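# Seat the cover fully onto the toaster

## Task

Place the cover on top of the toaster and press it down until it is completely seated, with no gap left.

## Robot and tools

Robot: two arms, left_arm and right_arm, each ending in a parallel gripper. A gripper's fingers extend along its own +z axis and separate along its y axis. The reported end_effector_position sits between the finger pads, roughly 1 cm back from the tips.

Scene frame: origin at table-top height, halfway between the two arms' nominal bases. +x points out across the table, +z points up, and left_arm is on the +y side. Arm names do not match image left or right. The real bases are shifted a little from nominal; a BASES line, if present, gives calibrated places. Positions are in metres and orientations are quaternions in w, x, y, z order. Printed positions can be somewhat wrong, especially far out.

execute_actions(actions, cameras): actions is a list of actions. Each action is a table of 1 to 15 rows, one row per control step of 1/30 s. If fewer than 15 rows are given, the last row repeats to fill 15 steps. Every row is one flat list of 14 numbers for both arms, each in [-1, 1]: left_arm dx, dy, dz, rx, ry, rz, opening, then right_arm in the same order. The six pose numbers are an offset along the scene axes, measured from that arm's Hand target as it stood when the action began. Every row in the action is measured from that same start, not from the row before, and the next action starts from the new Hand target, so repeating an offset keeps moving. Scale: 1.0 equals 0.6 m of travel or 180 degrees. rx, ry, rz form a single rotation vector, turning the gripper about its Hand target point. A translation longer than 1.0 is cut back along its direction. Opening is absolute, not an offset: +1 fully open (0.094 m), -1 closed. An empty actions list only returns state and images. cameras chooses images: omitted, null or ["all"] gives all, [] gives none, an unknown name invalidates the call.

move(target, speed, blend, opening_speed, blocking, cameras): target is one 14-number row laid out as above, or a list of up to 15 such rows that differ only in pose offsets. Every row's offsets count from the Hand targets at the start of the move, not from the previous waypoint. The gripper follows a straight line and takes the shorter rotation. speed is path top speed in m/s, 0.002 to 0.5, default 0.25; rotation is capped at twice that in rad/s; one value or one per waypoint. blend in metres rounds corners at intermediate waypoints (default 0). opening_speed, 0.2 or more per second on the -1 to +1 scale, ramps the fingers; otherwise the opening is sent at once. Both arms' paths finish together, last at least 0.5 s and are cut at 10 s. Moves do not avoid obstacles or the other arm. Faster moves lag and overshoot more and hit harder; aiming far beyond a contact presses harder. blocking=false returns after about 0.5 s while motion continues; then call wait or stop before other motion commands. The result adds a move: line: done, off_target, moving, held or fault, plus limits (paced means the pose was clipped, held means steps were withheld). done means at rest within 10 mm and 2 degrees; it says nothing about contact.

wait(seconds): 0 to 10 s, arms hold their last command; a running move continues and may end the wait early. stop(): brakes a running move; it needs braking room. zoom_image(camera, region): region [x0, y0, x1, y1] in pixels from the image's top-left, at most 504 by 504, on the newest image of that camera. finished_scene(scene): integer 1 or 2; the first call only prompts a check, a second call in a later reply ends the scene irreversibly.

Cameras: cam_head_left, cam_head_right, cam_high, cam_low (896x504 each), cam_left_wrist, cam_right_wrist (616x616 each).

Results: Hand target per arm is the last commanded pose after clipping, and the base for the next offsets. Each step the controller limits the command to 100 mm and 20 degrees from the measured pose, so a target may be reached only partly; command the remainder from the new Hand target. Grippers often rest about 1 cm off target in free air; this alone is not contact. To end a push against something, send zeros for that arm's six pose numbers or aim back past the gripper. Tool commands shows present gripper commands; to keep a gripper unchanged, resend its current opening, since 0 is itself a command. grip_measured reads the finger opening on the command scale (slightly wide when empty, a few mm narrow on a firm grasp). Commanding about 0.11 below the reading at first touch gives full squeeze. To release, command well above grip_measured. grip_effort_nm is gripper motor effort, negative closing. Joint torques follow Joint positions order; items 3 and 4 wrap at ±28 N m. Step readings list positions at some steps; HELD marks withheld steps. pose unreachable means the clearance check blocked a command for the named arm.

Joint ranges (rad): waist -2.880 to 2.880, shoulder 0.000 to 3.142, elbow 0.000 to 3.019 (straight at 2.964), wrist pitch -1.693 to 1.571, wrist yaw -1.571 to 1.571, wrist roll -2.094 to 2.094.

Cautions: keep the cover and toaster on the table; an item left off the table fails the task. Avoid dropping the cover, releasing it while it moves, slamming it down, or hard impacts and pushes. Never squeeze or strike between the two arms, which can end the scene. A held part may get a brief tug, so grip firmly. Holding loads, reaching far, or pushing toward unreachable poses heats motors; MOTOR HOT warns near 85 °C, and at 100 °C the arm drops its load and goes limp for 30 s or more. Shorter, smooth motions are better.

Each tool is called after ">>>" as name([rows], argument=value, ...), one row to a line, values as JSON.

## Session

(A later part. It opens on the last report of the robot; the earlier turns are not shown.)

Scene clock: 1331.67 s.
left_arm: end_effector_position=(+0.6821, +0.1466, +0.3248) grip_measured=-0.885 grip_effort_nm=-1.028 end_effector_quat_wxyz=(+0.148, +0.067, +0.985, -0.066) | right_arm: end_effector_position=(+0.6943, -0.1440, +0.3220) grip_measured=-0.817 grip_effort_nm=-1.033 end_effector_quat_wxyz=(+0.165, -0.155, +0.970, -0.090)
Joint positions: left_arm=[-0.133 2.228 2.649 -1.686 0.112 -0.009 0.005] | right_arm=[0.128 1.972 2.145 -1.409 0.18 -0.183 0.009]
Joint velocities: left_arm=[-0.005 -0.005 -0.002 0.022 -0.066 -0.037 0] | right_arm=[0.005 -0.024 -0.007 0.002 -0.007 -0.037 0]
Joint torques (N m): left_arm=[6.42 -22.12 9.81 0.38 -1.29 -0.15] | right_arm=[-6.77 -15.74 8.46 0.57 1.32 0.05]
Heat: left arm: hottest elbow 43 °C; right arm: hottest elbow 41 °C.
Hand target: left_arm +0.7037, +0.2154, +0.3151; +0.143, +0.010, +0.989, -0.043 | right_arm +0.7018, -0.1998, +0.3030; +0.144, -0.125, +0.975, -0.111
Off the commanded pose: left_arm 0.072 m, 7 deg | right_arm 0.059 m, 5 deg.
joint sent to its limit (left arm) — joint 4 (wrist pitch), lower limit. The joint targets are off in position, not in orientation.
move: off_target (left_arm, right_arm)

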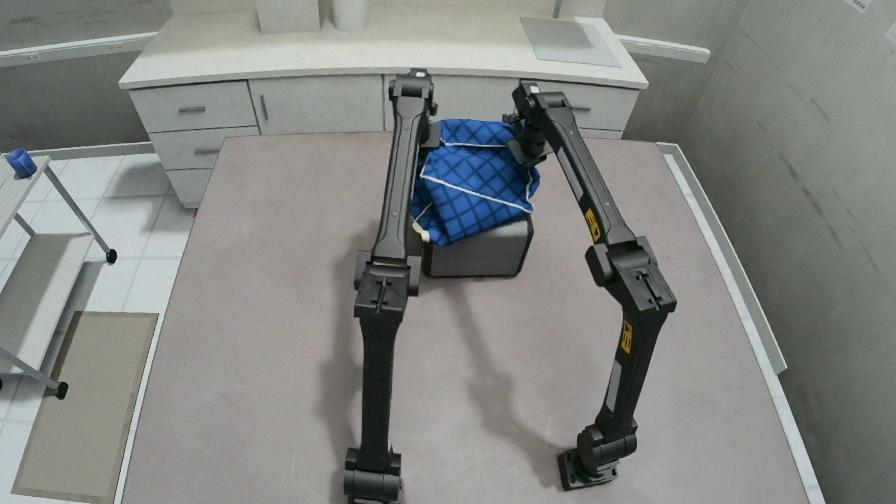

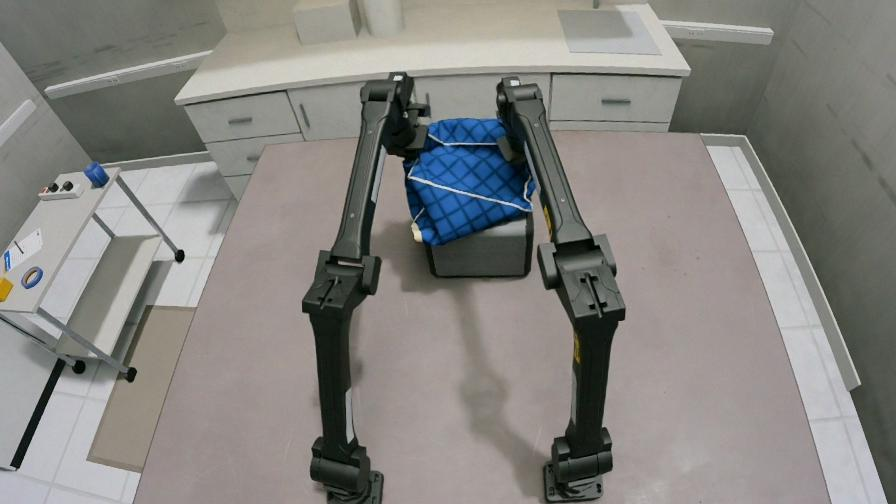

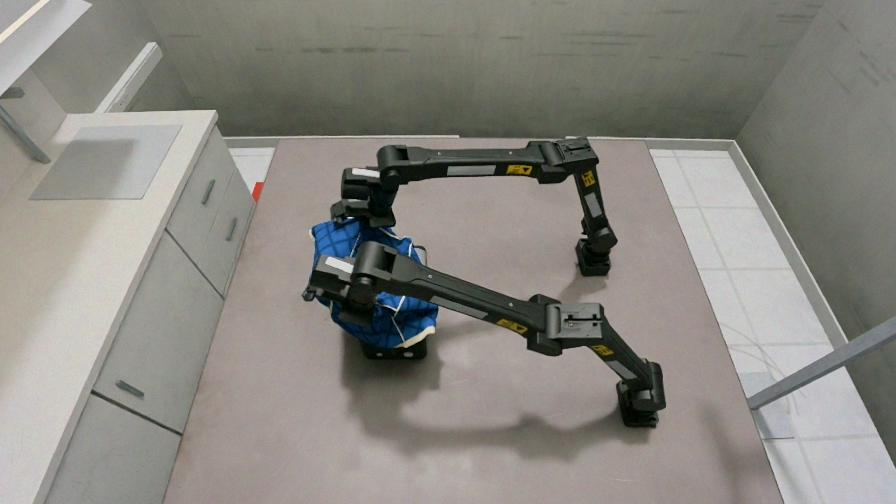

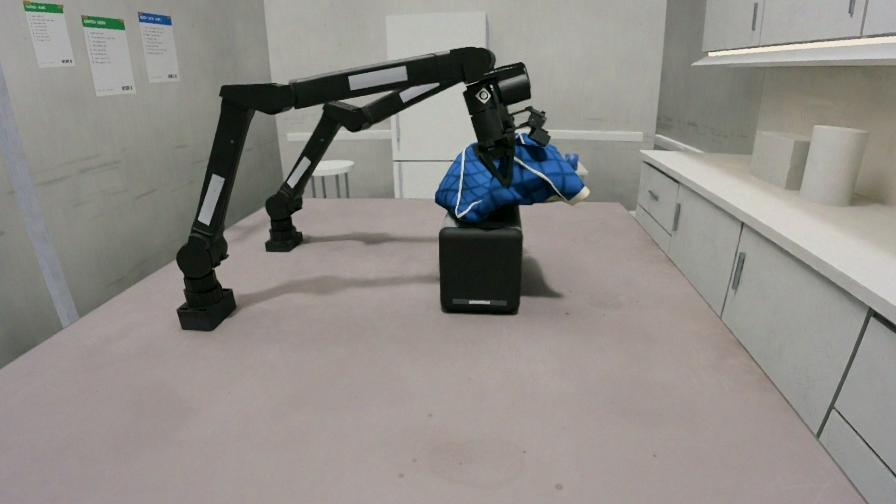

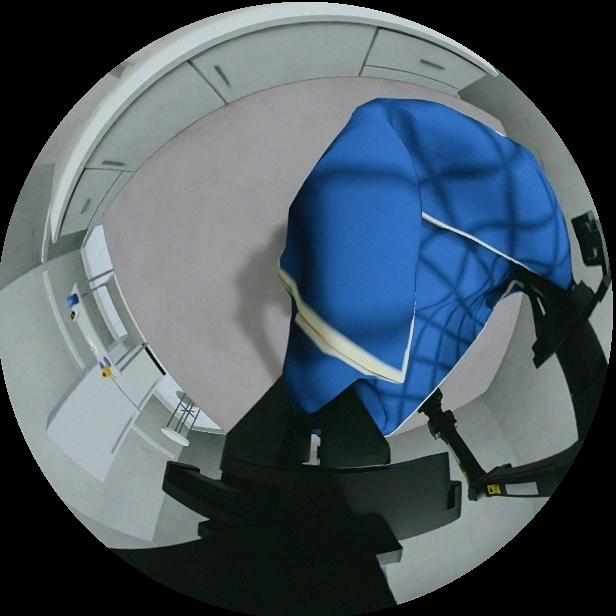

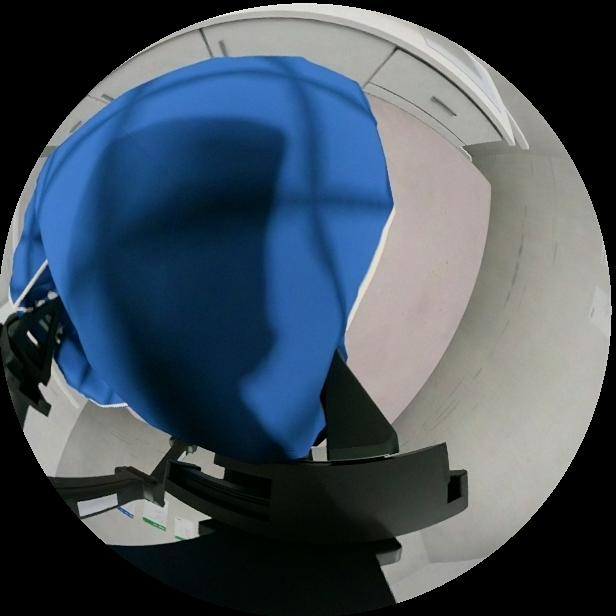

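>>> move([
  [0.02,0.03,-0.1,0,0,0,-1,0.03,0,-0.1,0,0,0,-1],
], speed=0.15, cameras=["cam_low","cam_high","cam_head_right"])

Scene clock: 1336.90 s.
left_arm: end_effector_position=(+0.6979, +0.1536, +0.2606) grip_measured=-0.885 grip_effort_nm=-1.023 end_effector_quat_wxyz=(+0.135, +0.069, +0.986, -0.067) | right_arm: end_effector_position=(+0.7108, -0.1408, +0.2698) grip_measured=-0.817 grip_effort_nm=-1.043 end_effector_quat_wxyz=(+0.170, -0.159, +0.968, -0.090)
Joint positions: left_arm=[-0.118 2.225 2.47 -1.538 0.121 0.009 0.005] | right_arm=[0.128 2 2.05 -1.275 0.177 -0.193 0.009]
Joint velocities: left_arm=[0.015 -0.005 -0.017 -0.017 -0.022 0.022 0] | right_arm=[0.005 0.005 -0.017 -0.017 0.022 -0.051 -0.002]
Joint torques (N m): left_arm=[7.18 -25 7.36 1.1 -1.38 -0.12] | right_arm=[-6.89 -15.38 8.61 0.58 1.37 0.12]
Heat: left arm: hottest elbow 42 °C; right arm: hottest elbow 41 °C.
Hand target: left_arm +0.7156, +0.2345, +0.2554; +0.144, +0.010, +0.989, -0.043 | right_arm +0.7189, -0.1998, +0.2427; +0.144, -0.124, +0.975, -0.111
Off the commanded pose: left_arm 0.082 m, 7 deg | right_arm 0.065 m, 6 deg.
move: off_target (left_arm, right_arm)
Images, in order (width x height): cam_head_right 896x504, cam_high 896x504, cam_low 896x504.

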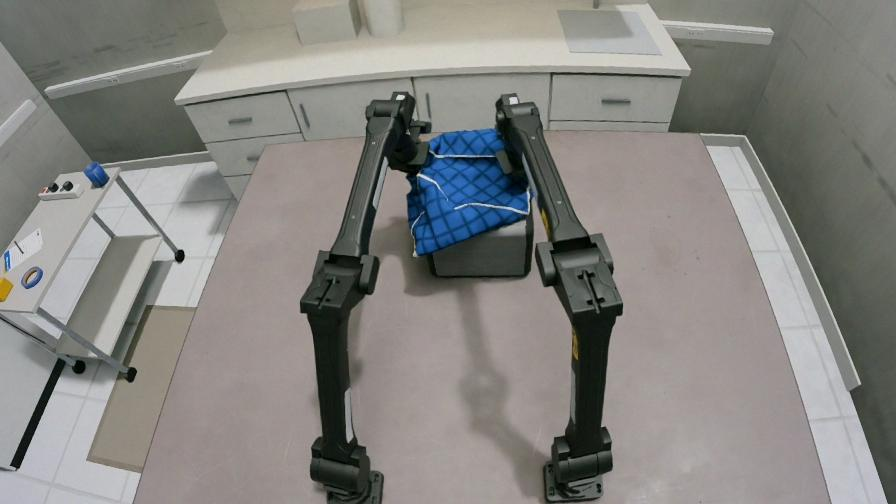

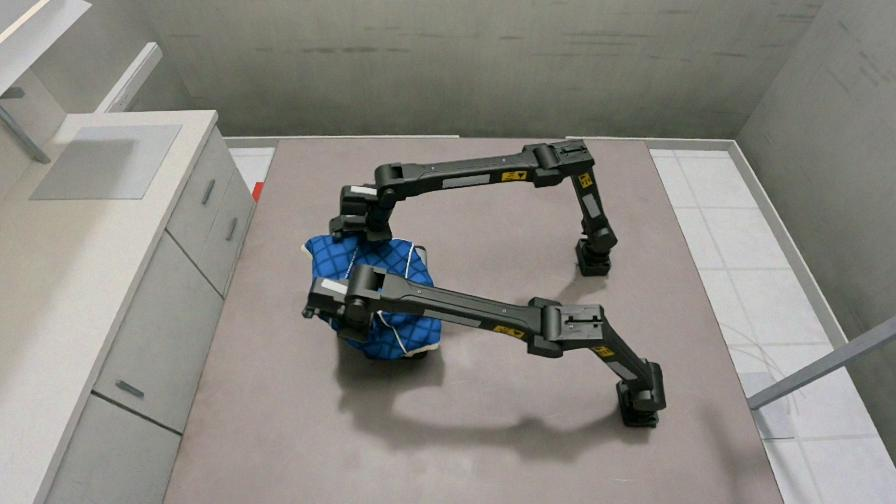

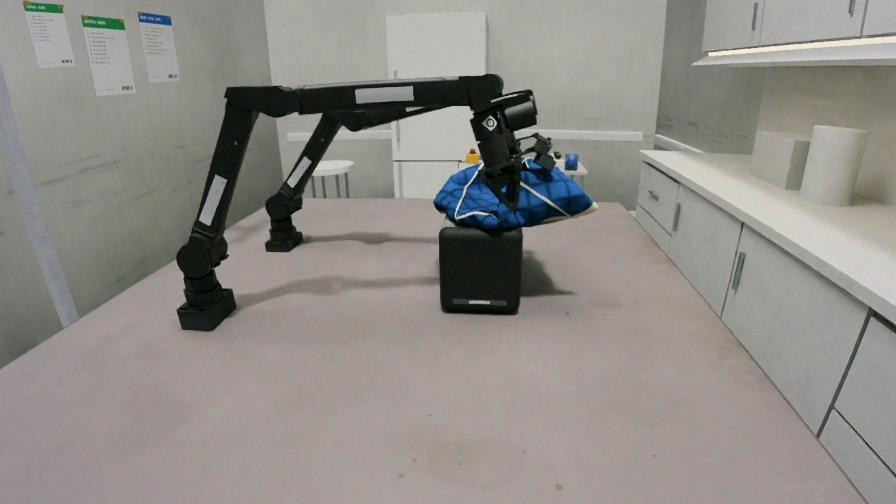

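>>> move(target=[0,0,0,0,0,0,-1,0,0.03,0,0,0,0,0.3], cameras=[])

>>> move([
  [0,0,0,0,0,0,-1,0,0,0.25,0,0,0,0.8],
  [0,0,0,0,0,0,-1,-0.25,0.0,0.33,0,0,0,0.8],
])

Scene clock: 1341.00 s.
left_arm: end_effector_position=(+0.7040, +0.2420, +0.2541) grip_measured=-0.885 grip_effort_nm=-1.028 end_effector_quat_wxyz=(+0.133, +0.010, +0.990, -0.045) | right_arm: end_effector_position=(+0.7143, -0.1882, +0.2610) grip_measured=+0.298 grip_effort_nm=0.120 end_effector_quat_wxyz=(+0.157, -0.126, +0.973, -0.111)
Joint positions: left_arm=[-0.006 2.225 2.456 -1.535 0.092 0.007 0.005] | right_arm=[0.069 2.013 2.048 -1.281 0.213 -0.186 0.061]
Joint velocities: left_arm=[-0.015 -0.005 0.022 -0.012 -0.051 0.022 -0.001] | right_arm=[-0.015 0.005 -0.012 -0.012 0.007 0.007 -0.001]
Joint torques (N m): left_arm=[-1.14 -23.41 10.92 0.47 -0.22 -0.03] | right_arm=[-0.21 -15.38 10.7 0.43 0.33 0.32]
Heat: left arm: hottest elbow 42 °C; right arm: hottest elbow 41 °C.
Hand target: left_arm +0.7158, +0.2343, +0.2555; +0.144, +0.010, +0.989, -0.043 | right_arm +0.7188, -0.1816, +0.2427; +0.144, -0.124, +0.975, -0.111
Off the commanded pose: left_arm 0.014 m, 1 deg | right_arm 0.020 m, 2 deg.
move: off_target (left_arm, right_arm)
No camera images: "cameras" was empty.

Scene clock: 1343.20 s.
left_arm: end_effector_position=(+0.7040, +0.2420, +0.2541) grip_measured=-0.885 grip_effort_nm=-1.018 end_effector_quat_wxyz=(+0.133, +0.010, +0.990, -0.045) | right_arm: end_effector_position=(+0.5707, -0.1880, +0.4514) grip_measured=+0.798 grip_effort_nm=0.115 end_effector_quat_wxyz=(+0.150, -0.126, +0.974, -0.110)
Joint positions: left_arm=[-0.006 2.225 2.456 -1.535 0.092 0.007 0.005] | right_arm=[0.099 1.698 2.104 -1.672 0.221 -0.154 0.084]
Joint velocities: left_arm=[-0.015 -0.005 -0.002 -0.007 -0.022 -0.037 0] | right_arm=[-0.005 0.005 0.012 0.007 0.081 -0.022 0.001]
Joint torques (N m): left_arm=[-0.97 -23.36 11.06 0.47 -0.21 -0.07] | right_arm=[0.03 -12.69 8.13 0.66 0.37 0.32]
Heat: left arm: hottest elbow 43 °C; right arm: hottest elbow 41 °C.
Hand target: left_arm +0.7158, +0.2343, +0.2555; +0.144, +0.010, +0.989, -0.043 | right_arm +0.5721, -0.1821, +0.4434; +0.144, -0.124, +0.976, -0.111
Off the commanded pose: left_arm 0.014 m, 1 deg | right_arm 0.013 m, 1 deg.
move: off_target (left_arm, right_arm)

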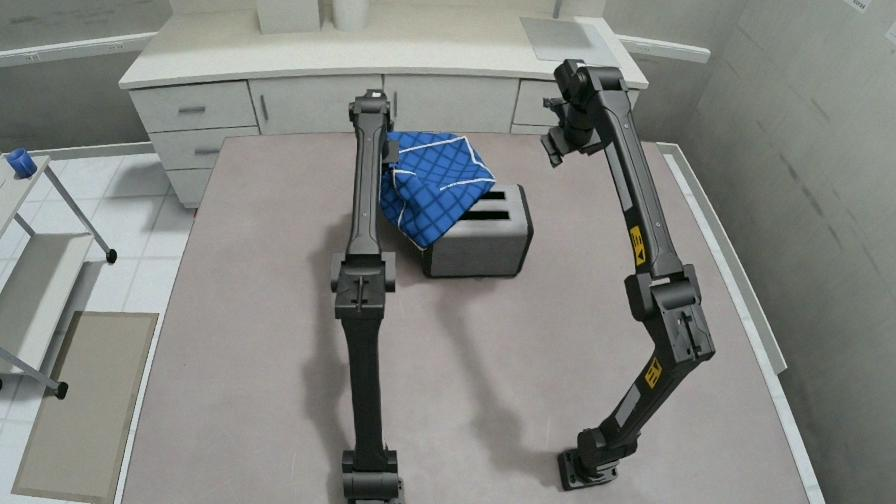

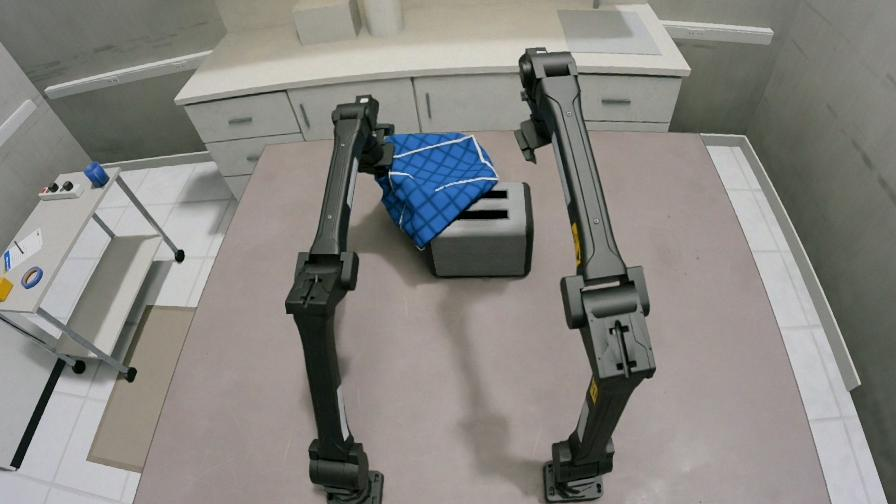

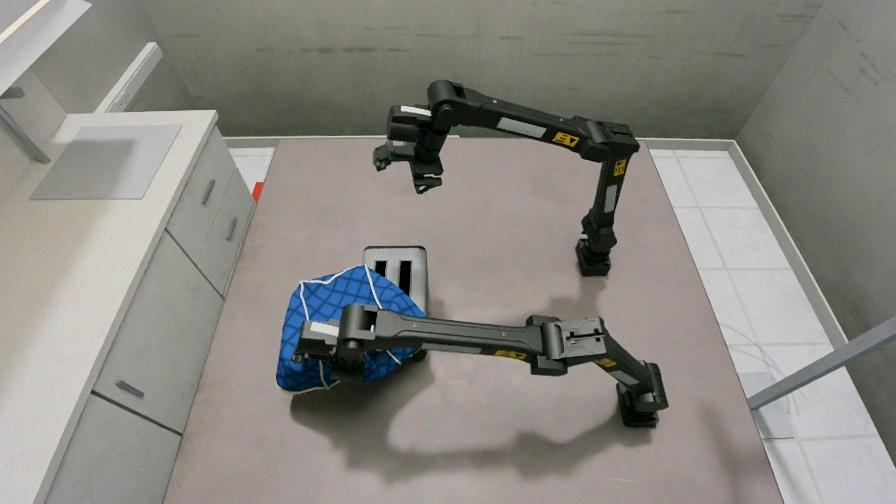

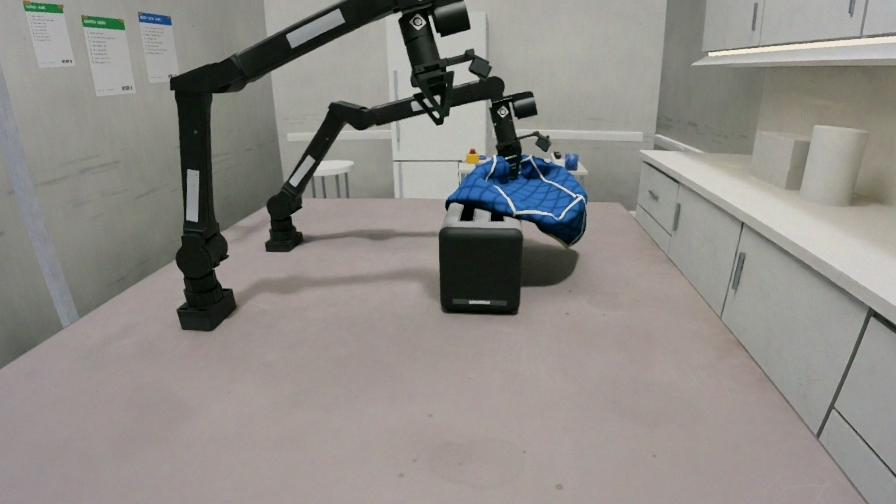

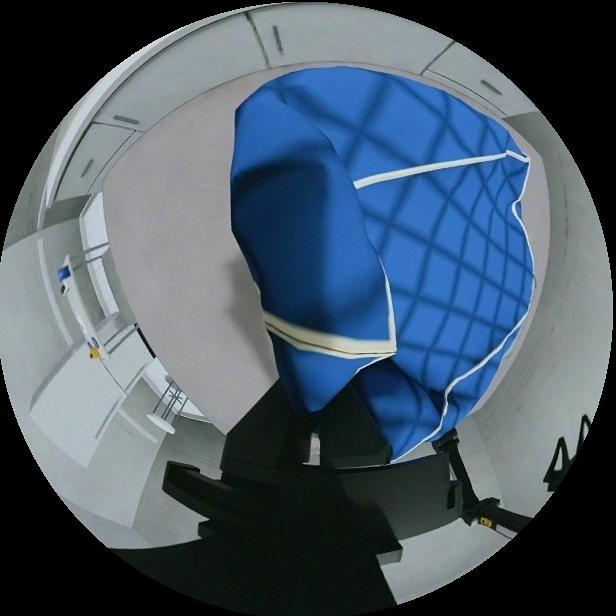

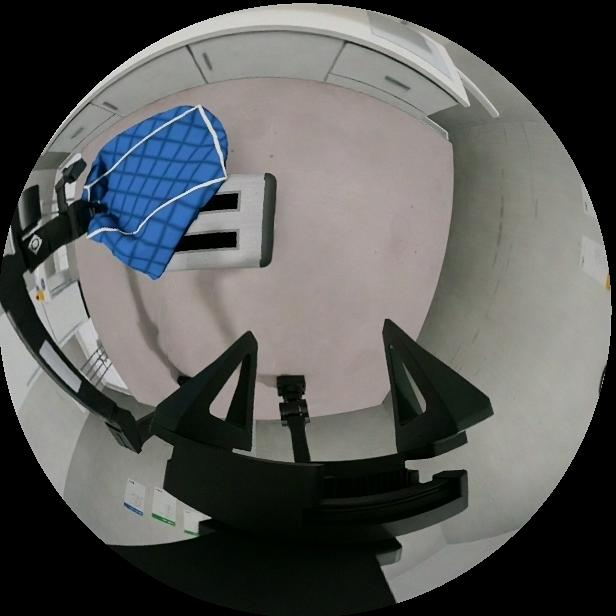

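>>> move(target=[0,0,0,0,0,0,-1,0.14,0.29,-0.12,0,0,0,0.8])

Scene clock: 1349.27 s.
left_arm: end_effector_position=(+0.7040, +0.2420, +0.2541) grip_measured=-0.885 grip_effort_nm=-1.033 end_effector_quat_wxyz=(+0.133, +0.010, +0.990, -0.045) | right_arm: end_effector_position=(+0.6440, -0.0120, +0.3660) grip_measured=+0.798 grip_effort_nm=0.115 end_effector_quat_wxyz=(+0.146, -0.134, +0.974, -0.106)
Joint positions: left_arm=[-0.006 2.225 2.456 -1.535 0.092 0.007 0.005] | right_arm=[0.36 2.032 2.368 -1.672 0.278 0.091 0.084]
Joint velocities: left_arm=[-0.005 -0.005 -0.002 0.002 -0.051 -0.037 -0.001] | right_arm=[-0.005 -0.005 -0.002 -0.002 0.095 0.051 -0.001]
Joint torques (N m): left_arm=[-1.14 -23.06 10.88 0.46 -0.23 -0.06] | right_arm=[-0.91 -15.27 13.83 0.29 0.42 0.33]
Heat: left arm: hottest elbow 44 °C; right arm: hottest elbow 40 °C.
Hand target: left_arm +0.7158, +0.2343, +0.2555; +0.144, +0.010, +0.989, -0.043 | right_arm +0.6540, -0.0074, +0.3694; +0.143, -0.124, +0.976, -0.107
Off the commanded pose: left_arm 0.014 m, 1 deg | right_arm 0.014 m, 1 deg.
joint sent to its limit (right arm) — joint 4 (wrist pitch), lower limit. The joint targets are off in position, not in orientation.
move: off_target (left_arm, right_arm)

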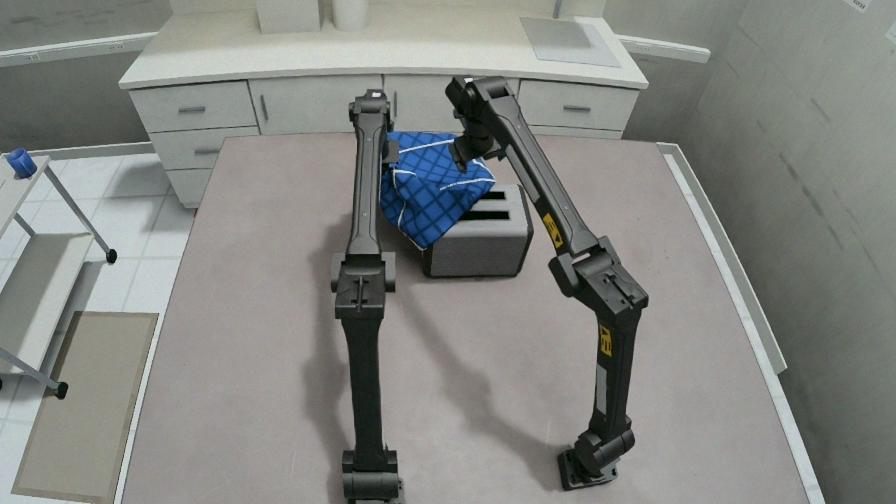

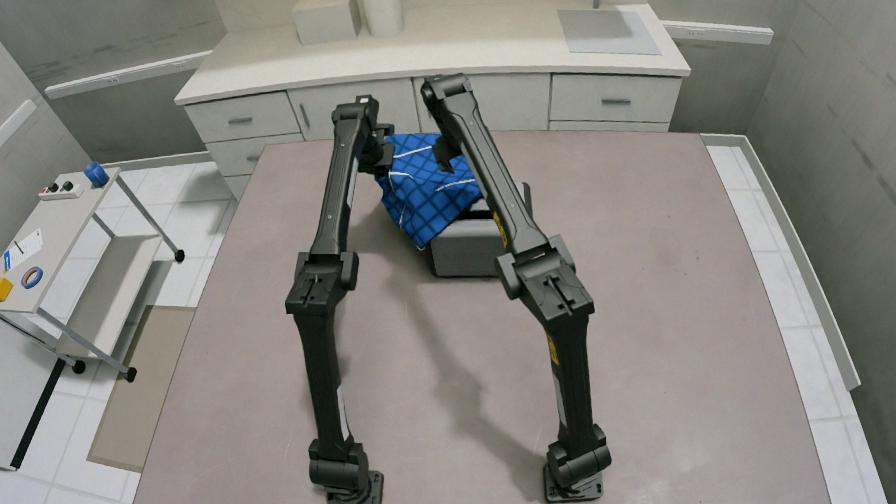

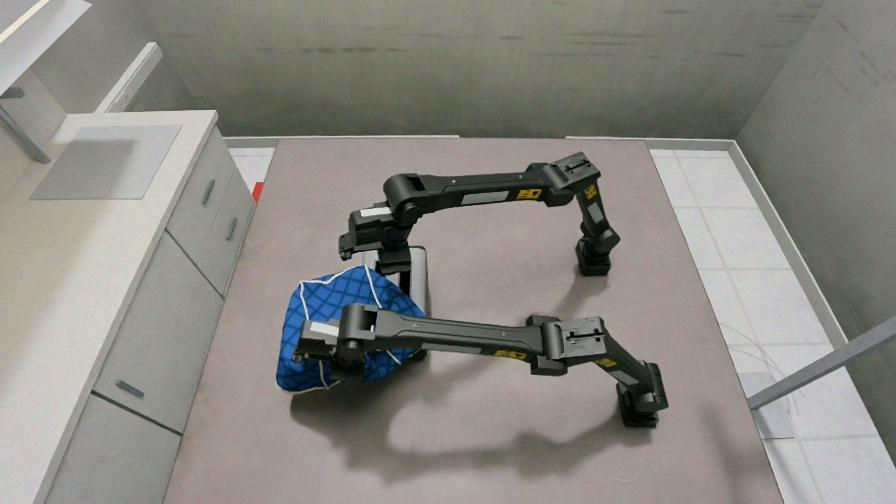

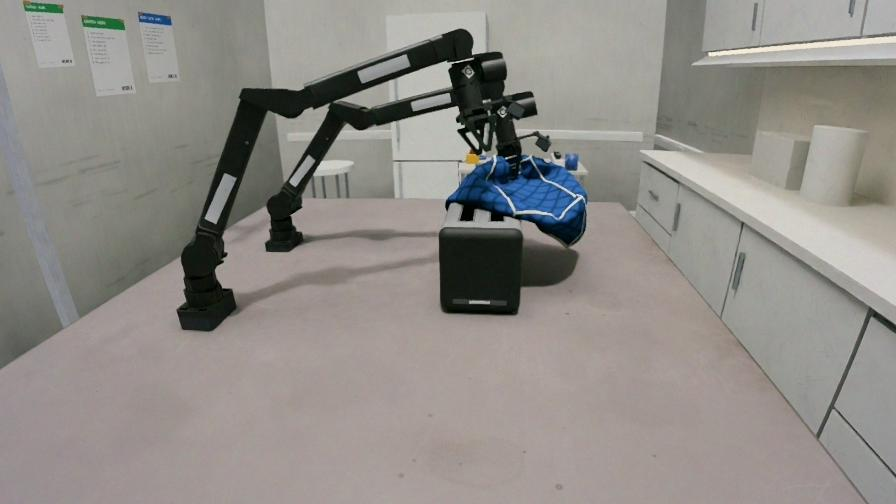

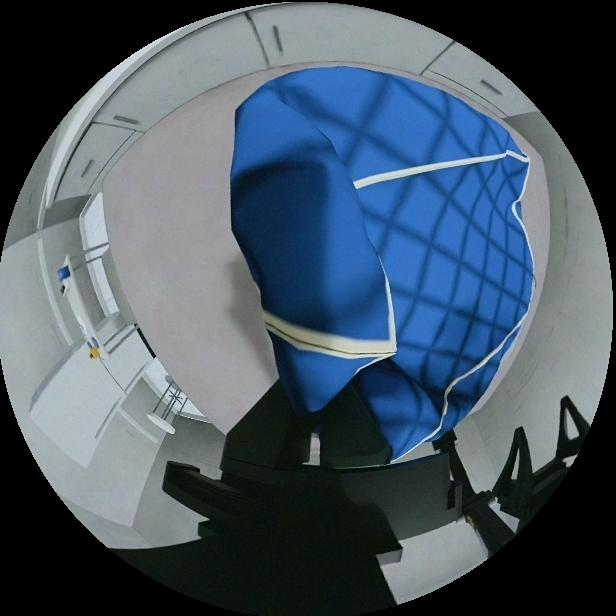

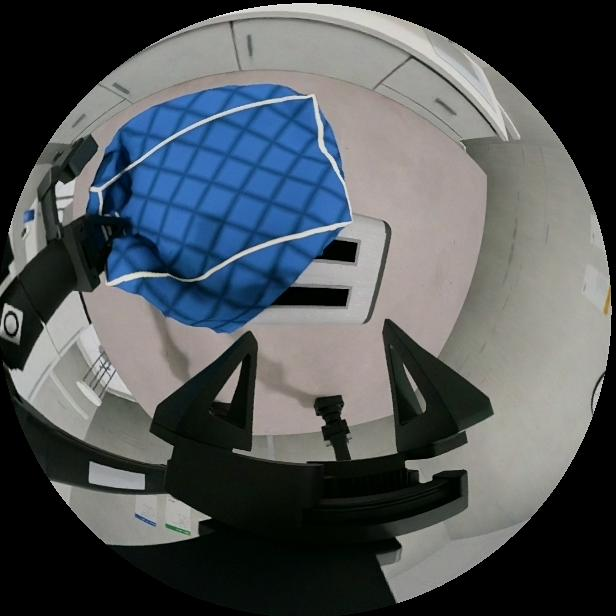

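>>> move([
  [0,0,0,0,0,0,-1,0.12,-0.03,-0.05,0,0,0,0.8],
  [0,0,0,0,0,0,-1,0.12,-0.03,-0.22,0,0,0,0.8],
], speed=0.15, cameras=["cam_right_wrist","cam_low"])

Scene clock: 1354.17 s.
left_arm: end_effector_position=(+0.7040, +0.2420, +0.2541) grip_measured=-0.885 grip_effort_nm=-1.028 end_effector_quat_wxyz=(+0.133, +0.010, +0.990, -0.045) | right_arm: end_effector_position=(+0.7247, -0.0248, +0.2502) grip_measured=+0.798 grip_effort_nm=0.115 end_effector_quat_wxyz=(+0.153, -0.119, +0.975, -0.106)
Joint positions: left_arm=[-0.006 2.225 2.456 -1.535 0.092 0.007 0.005] | right_arm=[0.301 2.205 2.344 -1.448 0.272 0.059 0.084]
Joint velocities: left_arm=[0.005 -0.005 -0.012 0.007 -0.051 -0.037 -0.001] | right_arm=[-0.005 0.005 -0.012 -0.002 -0.037 0.007 0]
Joint torques (N m): left_arm=[-1.26 -22.95 11 0.53 -0.2 -0.05] | right_arm=[-1.26 -19.31 7.64 0.88 0.14 0.05]
Heat: left arm: hottest elbow 45 °C; right arm: hottest elbow 40 °C.
Hand target: left_arm +0.7158, +0.2342, +0.2555; +0.144, +0.010, +0.989, -0.043 | right_arm +0.7242, -0.0263, +0.2363; +0.144, -0.124, +0.976, -0.108
Off the commanded pose: left_arm 0.014 m, 1 deg | right_arm 0.013 m, 1 deg.
move: off_target (left_arm, right_arm)
Images, in order (width x height): cam_low 896x504, cam_right_wrist 616x616.

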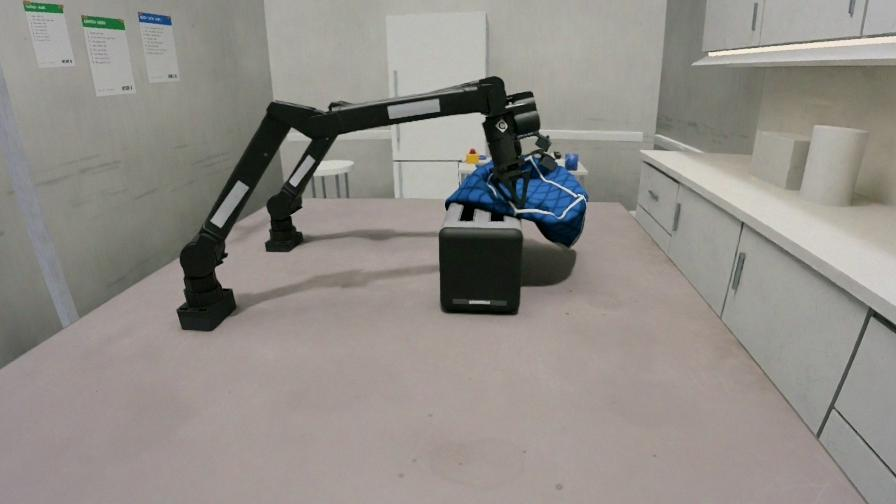

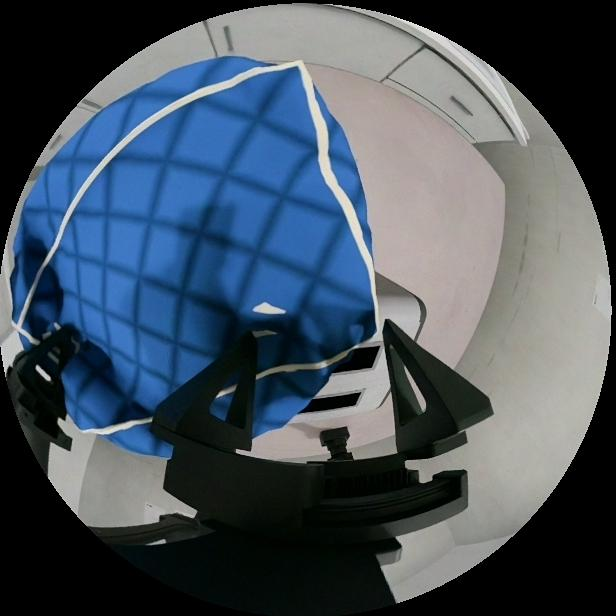

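>>> move([
  [0,0,0,0,0,0,-1,0.01,-0.04,0.02,0,0,0,0.9],
  [0,0,0,0,0,0,-1,0.02,-0.04,-0.08,0,0,0,0.9],
], speed=0.15, cameras=["cam_right_wrist"])

>>> move(target=[0,0,0,0,0,0,-1,0,0,0,0,0,0,-1], cameras=[])

>>> move(target=[0,0,0.2,0,0,0,-1,0,0,0.35,0,0,0,-1])

Scene clock: 1359.83 s.
left_arm: end_effector_position=(+0.7040, +0.2420, +0.2540) grip_measured=-0.885 grip_effort_nm=-1.028 end_effector_quat_wxyz=(+0.133, +0.010, +0.990, -0.045) | right_arm: end_effector_position=(+0.7354, -0.0353, +0.2473) grip_measured=+0.898 grip_effort_nm=0.125 end_effector_quat_wxyz=(+0.191, -0.116, +0.970, -0.096)
Joint positions: left_arm=[-0.006 2.225 2.456 -1.535 0.092 0.007 0.005] | right_arm=[0.28 2.15 2.227 -1.3 0.26 0.032 0.089]
Joint velocities: left_arm=[0.005 -0.005 -0.002 0.007 0.051 0.022 -0.002] | right_arm=[-0.005 -0.005 -0.022 -0.002 -0.037 0.051 0]
Joint torques (N m): left_arm=[-0.97 -23.06 11 0.55 -0.19 -0.07] | right_arm=[-2.26 -15.68 6.09 0.68 0.21 -0.09]
Heat: left arm: hottest elbow 46 °C; right arm: hottest elbow 40 °C.
Hand target: left_arm +0.7158, +0.2342, +0.2555; +0.144, +0.010, +0.989, -0.043 | right_arm +0.7355, -0.0505, +0.1882; +0.144, -0.124, +0.976, -0.109
Off the commanded pose: left_arm 0.014 m, 1 deg | right_arm 0.061 m, 6 deg.
move: off_target (left_arm, right_arm)
Images, in order (width x height): cam_right_wrist 616x616.

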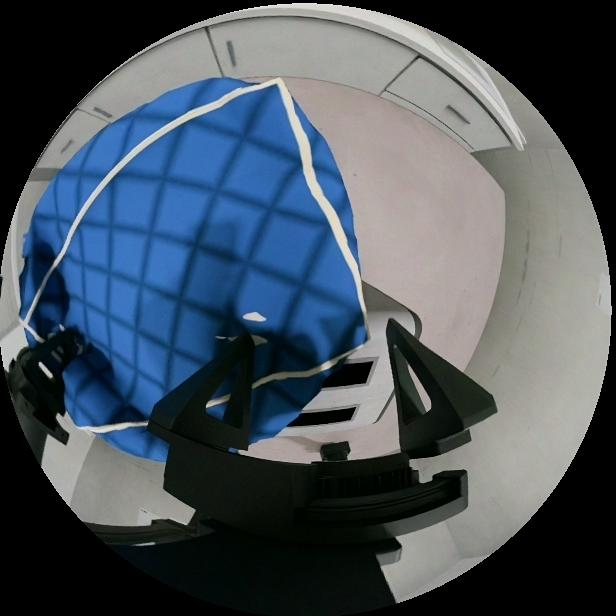

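Scene clock: 1360.53 s.
left_arm: end_effector_position=(+0.7040, +0.2403, +0.2540) grip_measured=-0.885 grip_effort_nm=-1.023 end_effector_quat_wxyz=(+0.133, +0.011, +0.990, -0.045) | right_arm: end_effector_position=(+0.7336, -0.0376, +0.2389) grip_measured=-0.996 grip_effort_nm=-0.188 end_effector_quat_wxyz=(+0.185, -0.119, +0.971, -0.096)
Joint positions: left_arm=[-0.008 2.225 2.456 -1.535 0.092 0.007 0.005] | right_arm=[0.277 2.15 2.208 -1.293 0.257 0.026 0]
Joint velocities: left_arm=[-0.015 -0.005 -0.002 -0.002 0.007 0.037 0] | right_arm=[0.005 -0.015 0.002 0.007 -0.051 -0.051 0]
Joint torques (N m): left_arm=[-0.85 -22.95 10.97 0.47 -0.19 -0.04] | right_arm=[-2.26 -15.79 7.77 0.42 0.38 -0.01]
Heat: left arm: hottest elbow 46 °C; right arm: hottest elbow 40 °C.
Hand target: left_arm +0.7158, +0.2344, +0.2555; +0.144, +0.010, +0.989, -0.043 | right_arm +0.7355, -0.0505, +0.1882; +0.143, -0.124, +0.976, -0.109
Off the commanded pose: left_arm 0.013 m, 1 deg | right_arm 0.052 m, 5 deg.
move: off_target (left_arm, right_arm)
No camera images: "cameras" was empty.

Scene clock: 1362.37 s.
left_arm: end_effector_position=(+0.7098, +0.2384, +0.3725) grip_measured=-0.886 grip_effort_nm=-1.028 end_effector_quat_wxyz=(+0.224, +0.009, +0.974, -0.044) | right_arm: end_effector_position=(+0.7280, -0.0440, +0.3996) grip_measured=-0.996 grip_effort_nm=-0.198 end_effector_quat_wxyz=(+0.233, -0.132, +0.959, -0.095)
Joint positions: left_arm=[-0.012 2.275 2.841 -1.684 0.088 -0.008 0.005] | right_arm=[0.273 2.239 2.783 -1.672 0.262 -0.023 0]
Joint velocities: left_arm=[-0.015 -0.024 0.012 0.007 0.081 -0.022 -0.001] | right_arm=[-0.005 -0.005 -0.002 0.007 0.037 -0.007 0]
Joint torques (N m): left_arm=[-0.56 -23.12 10.26 0.49 -0.07 -0.08] | right_arm=[-1.9 -16.79 13.37 0.62 0.4 -0.03]
Heat: left arm: hottest elbow 46 °C; right arm: hottest elbow 40 °C.
Hand target: left_arm +0.7161, +0.2324, +0.3758; +0.144, +0.011, +0.989, -0.044 | right_arm +0.7384, -0.0499, +0.3989; +0.144, -0.124, +0.976, -0.108
Off the commanded pose: left_arm 0.008 m, 9 deg | right_arm 0.010 m, 11 deg.
joint sent to its limit (left arm) — joint 4 (wrist pitch), lower limit. The joint targets are off in orientation, not in position.
joint sent to its limit (right arm) — joint 4 (wrist pitch), lower limit. The joint targets are off in orientation, not in position.
move: off_target (left_arm, right_arm)

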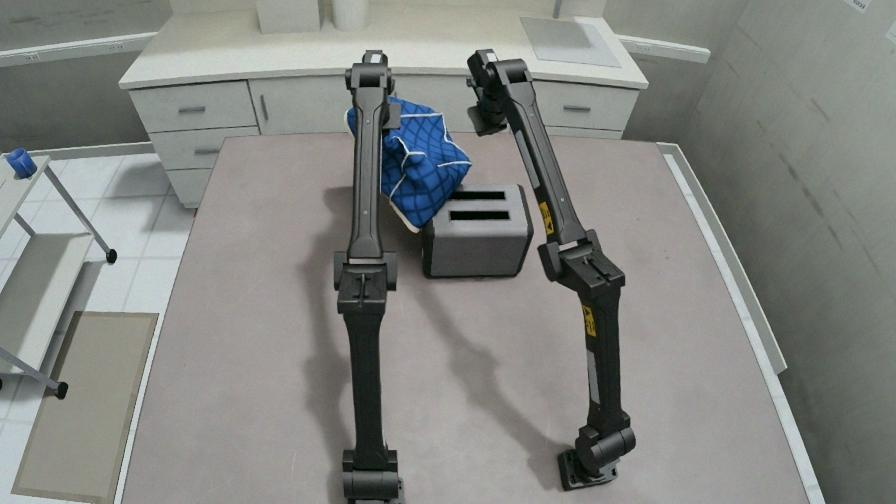

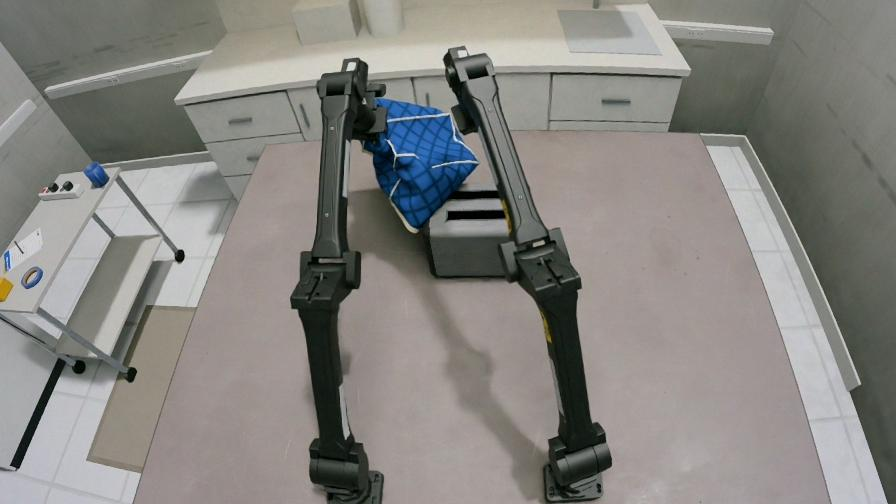

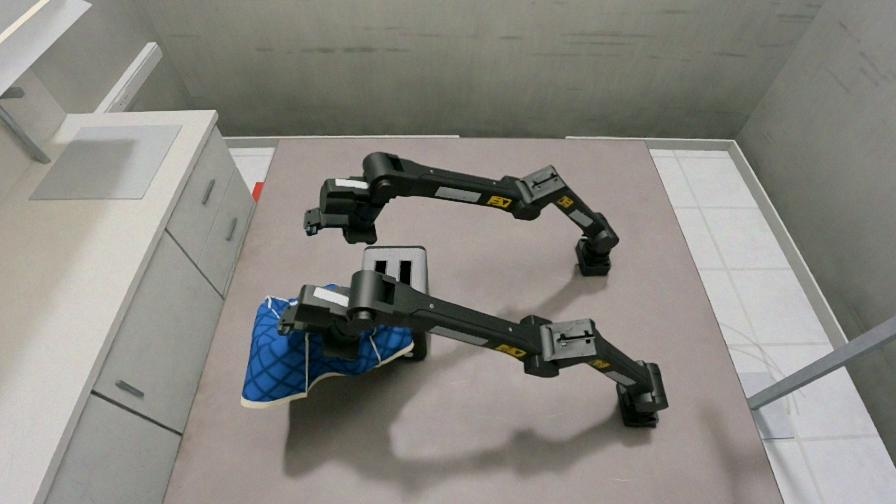

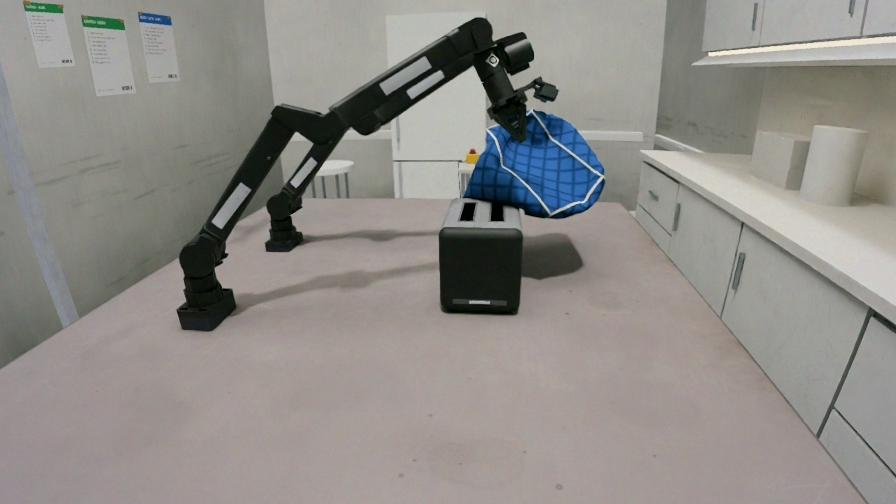

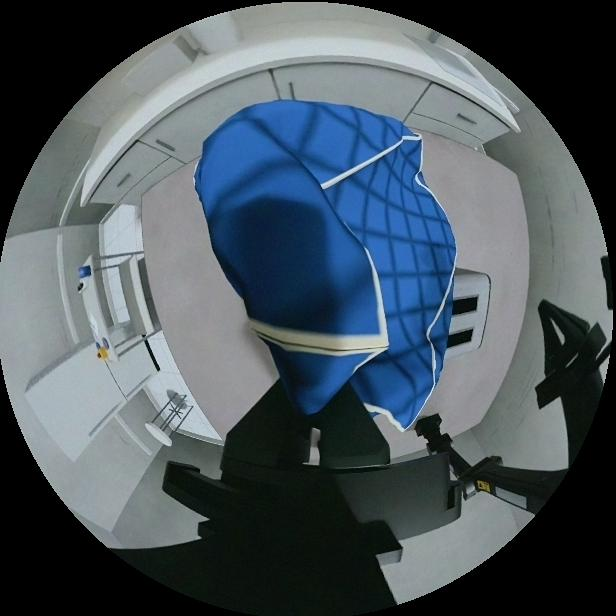

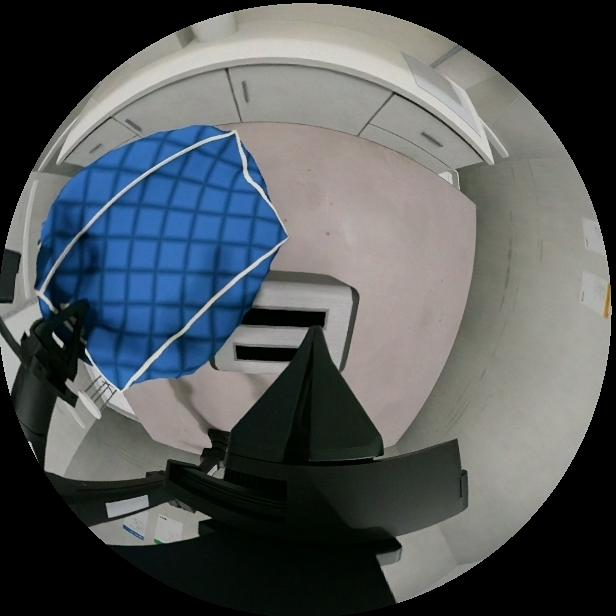

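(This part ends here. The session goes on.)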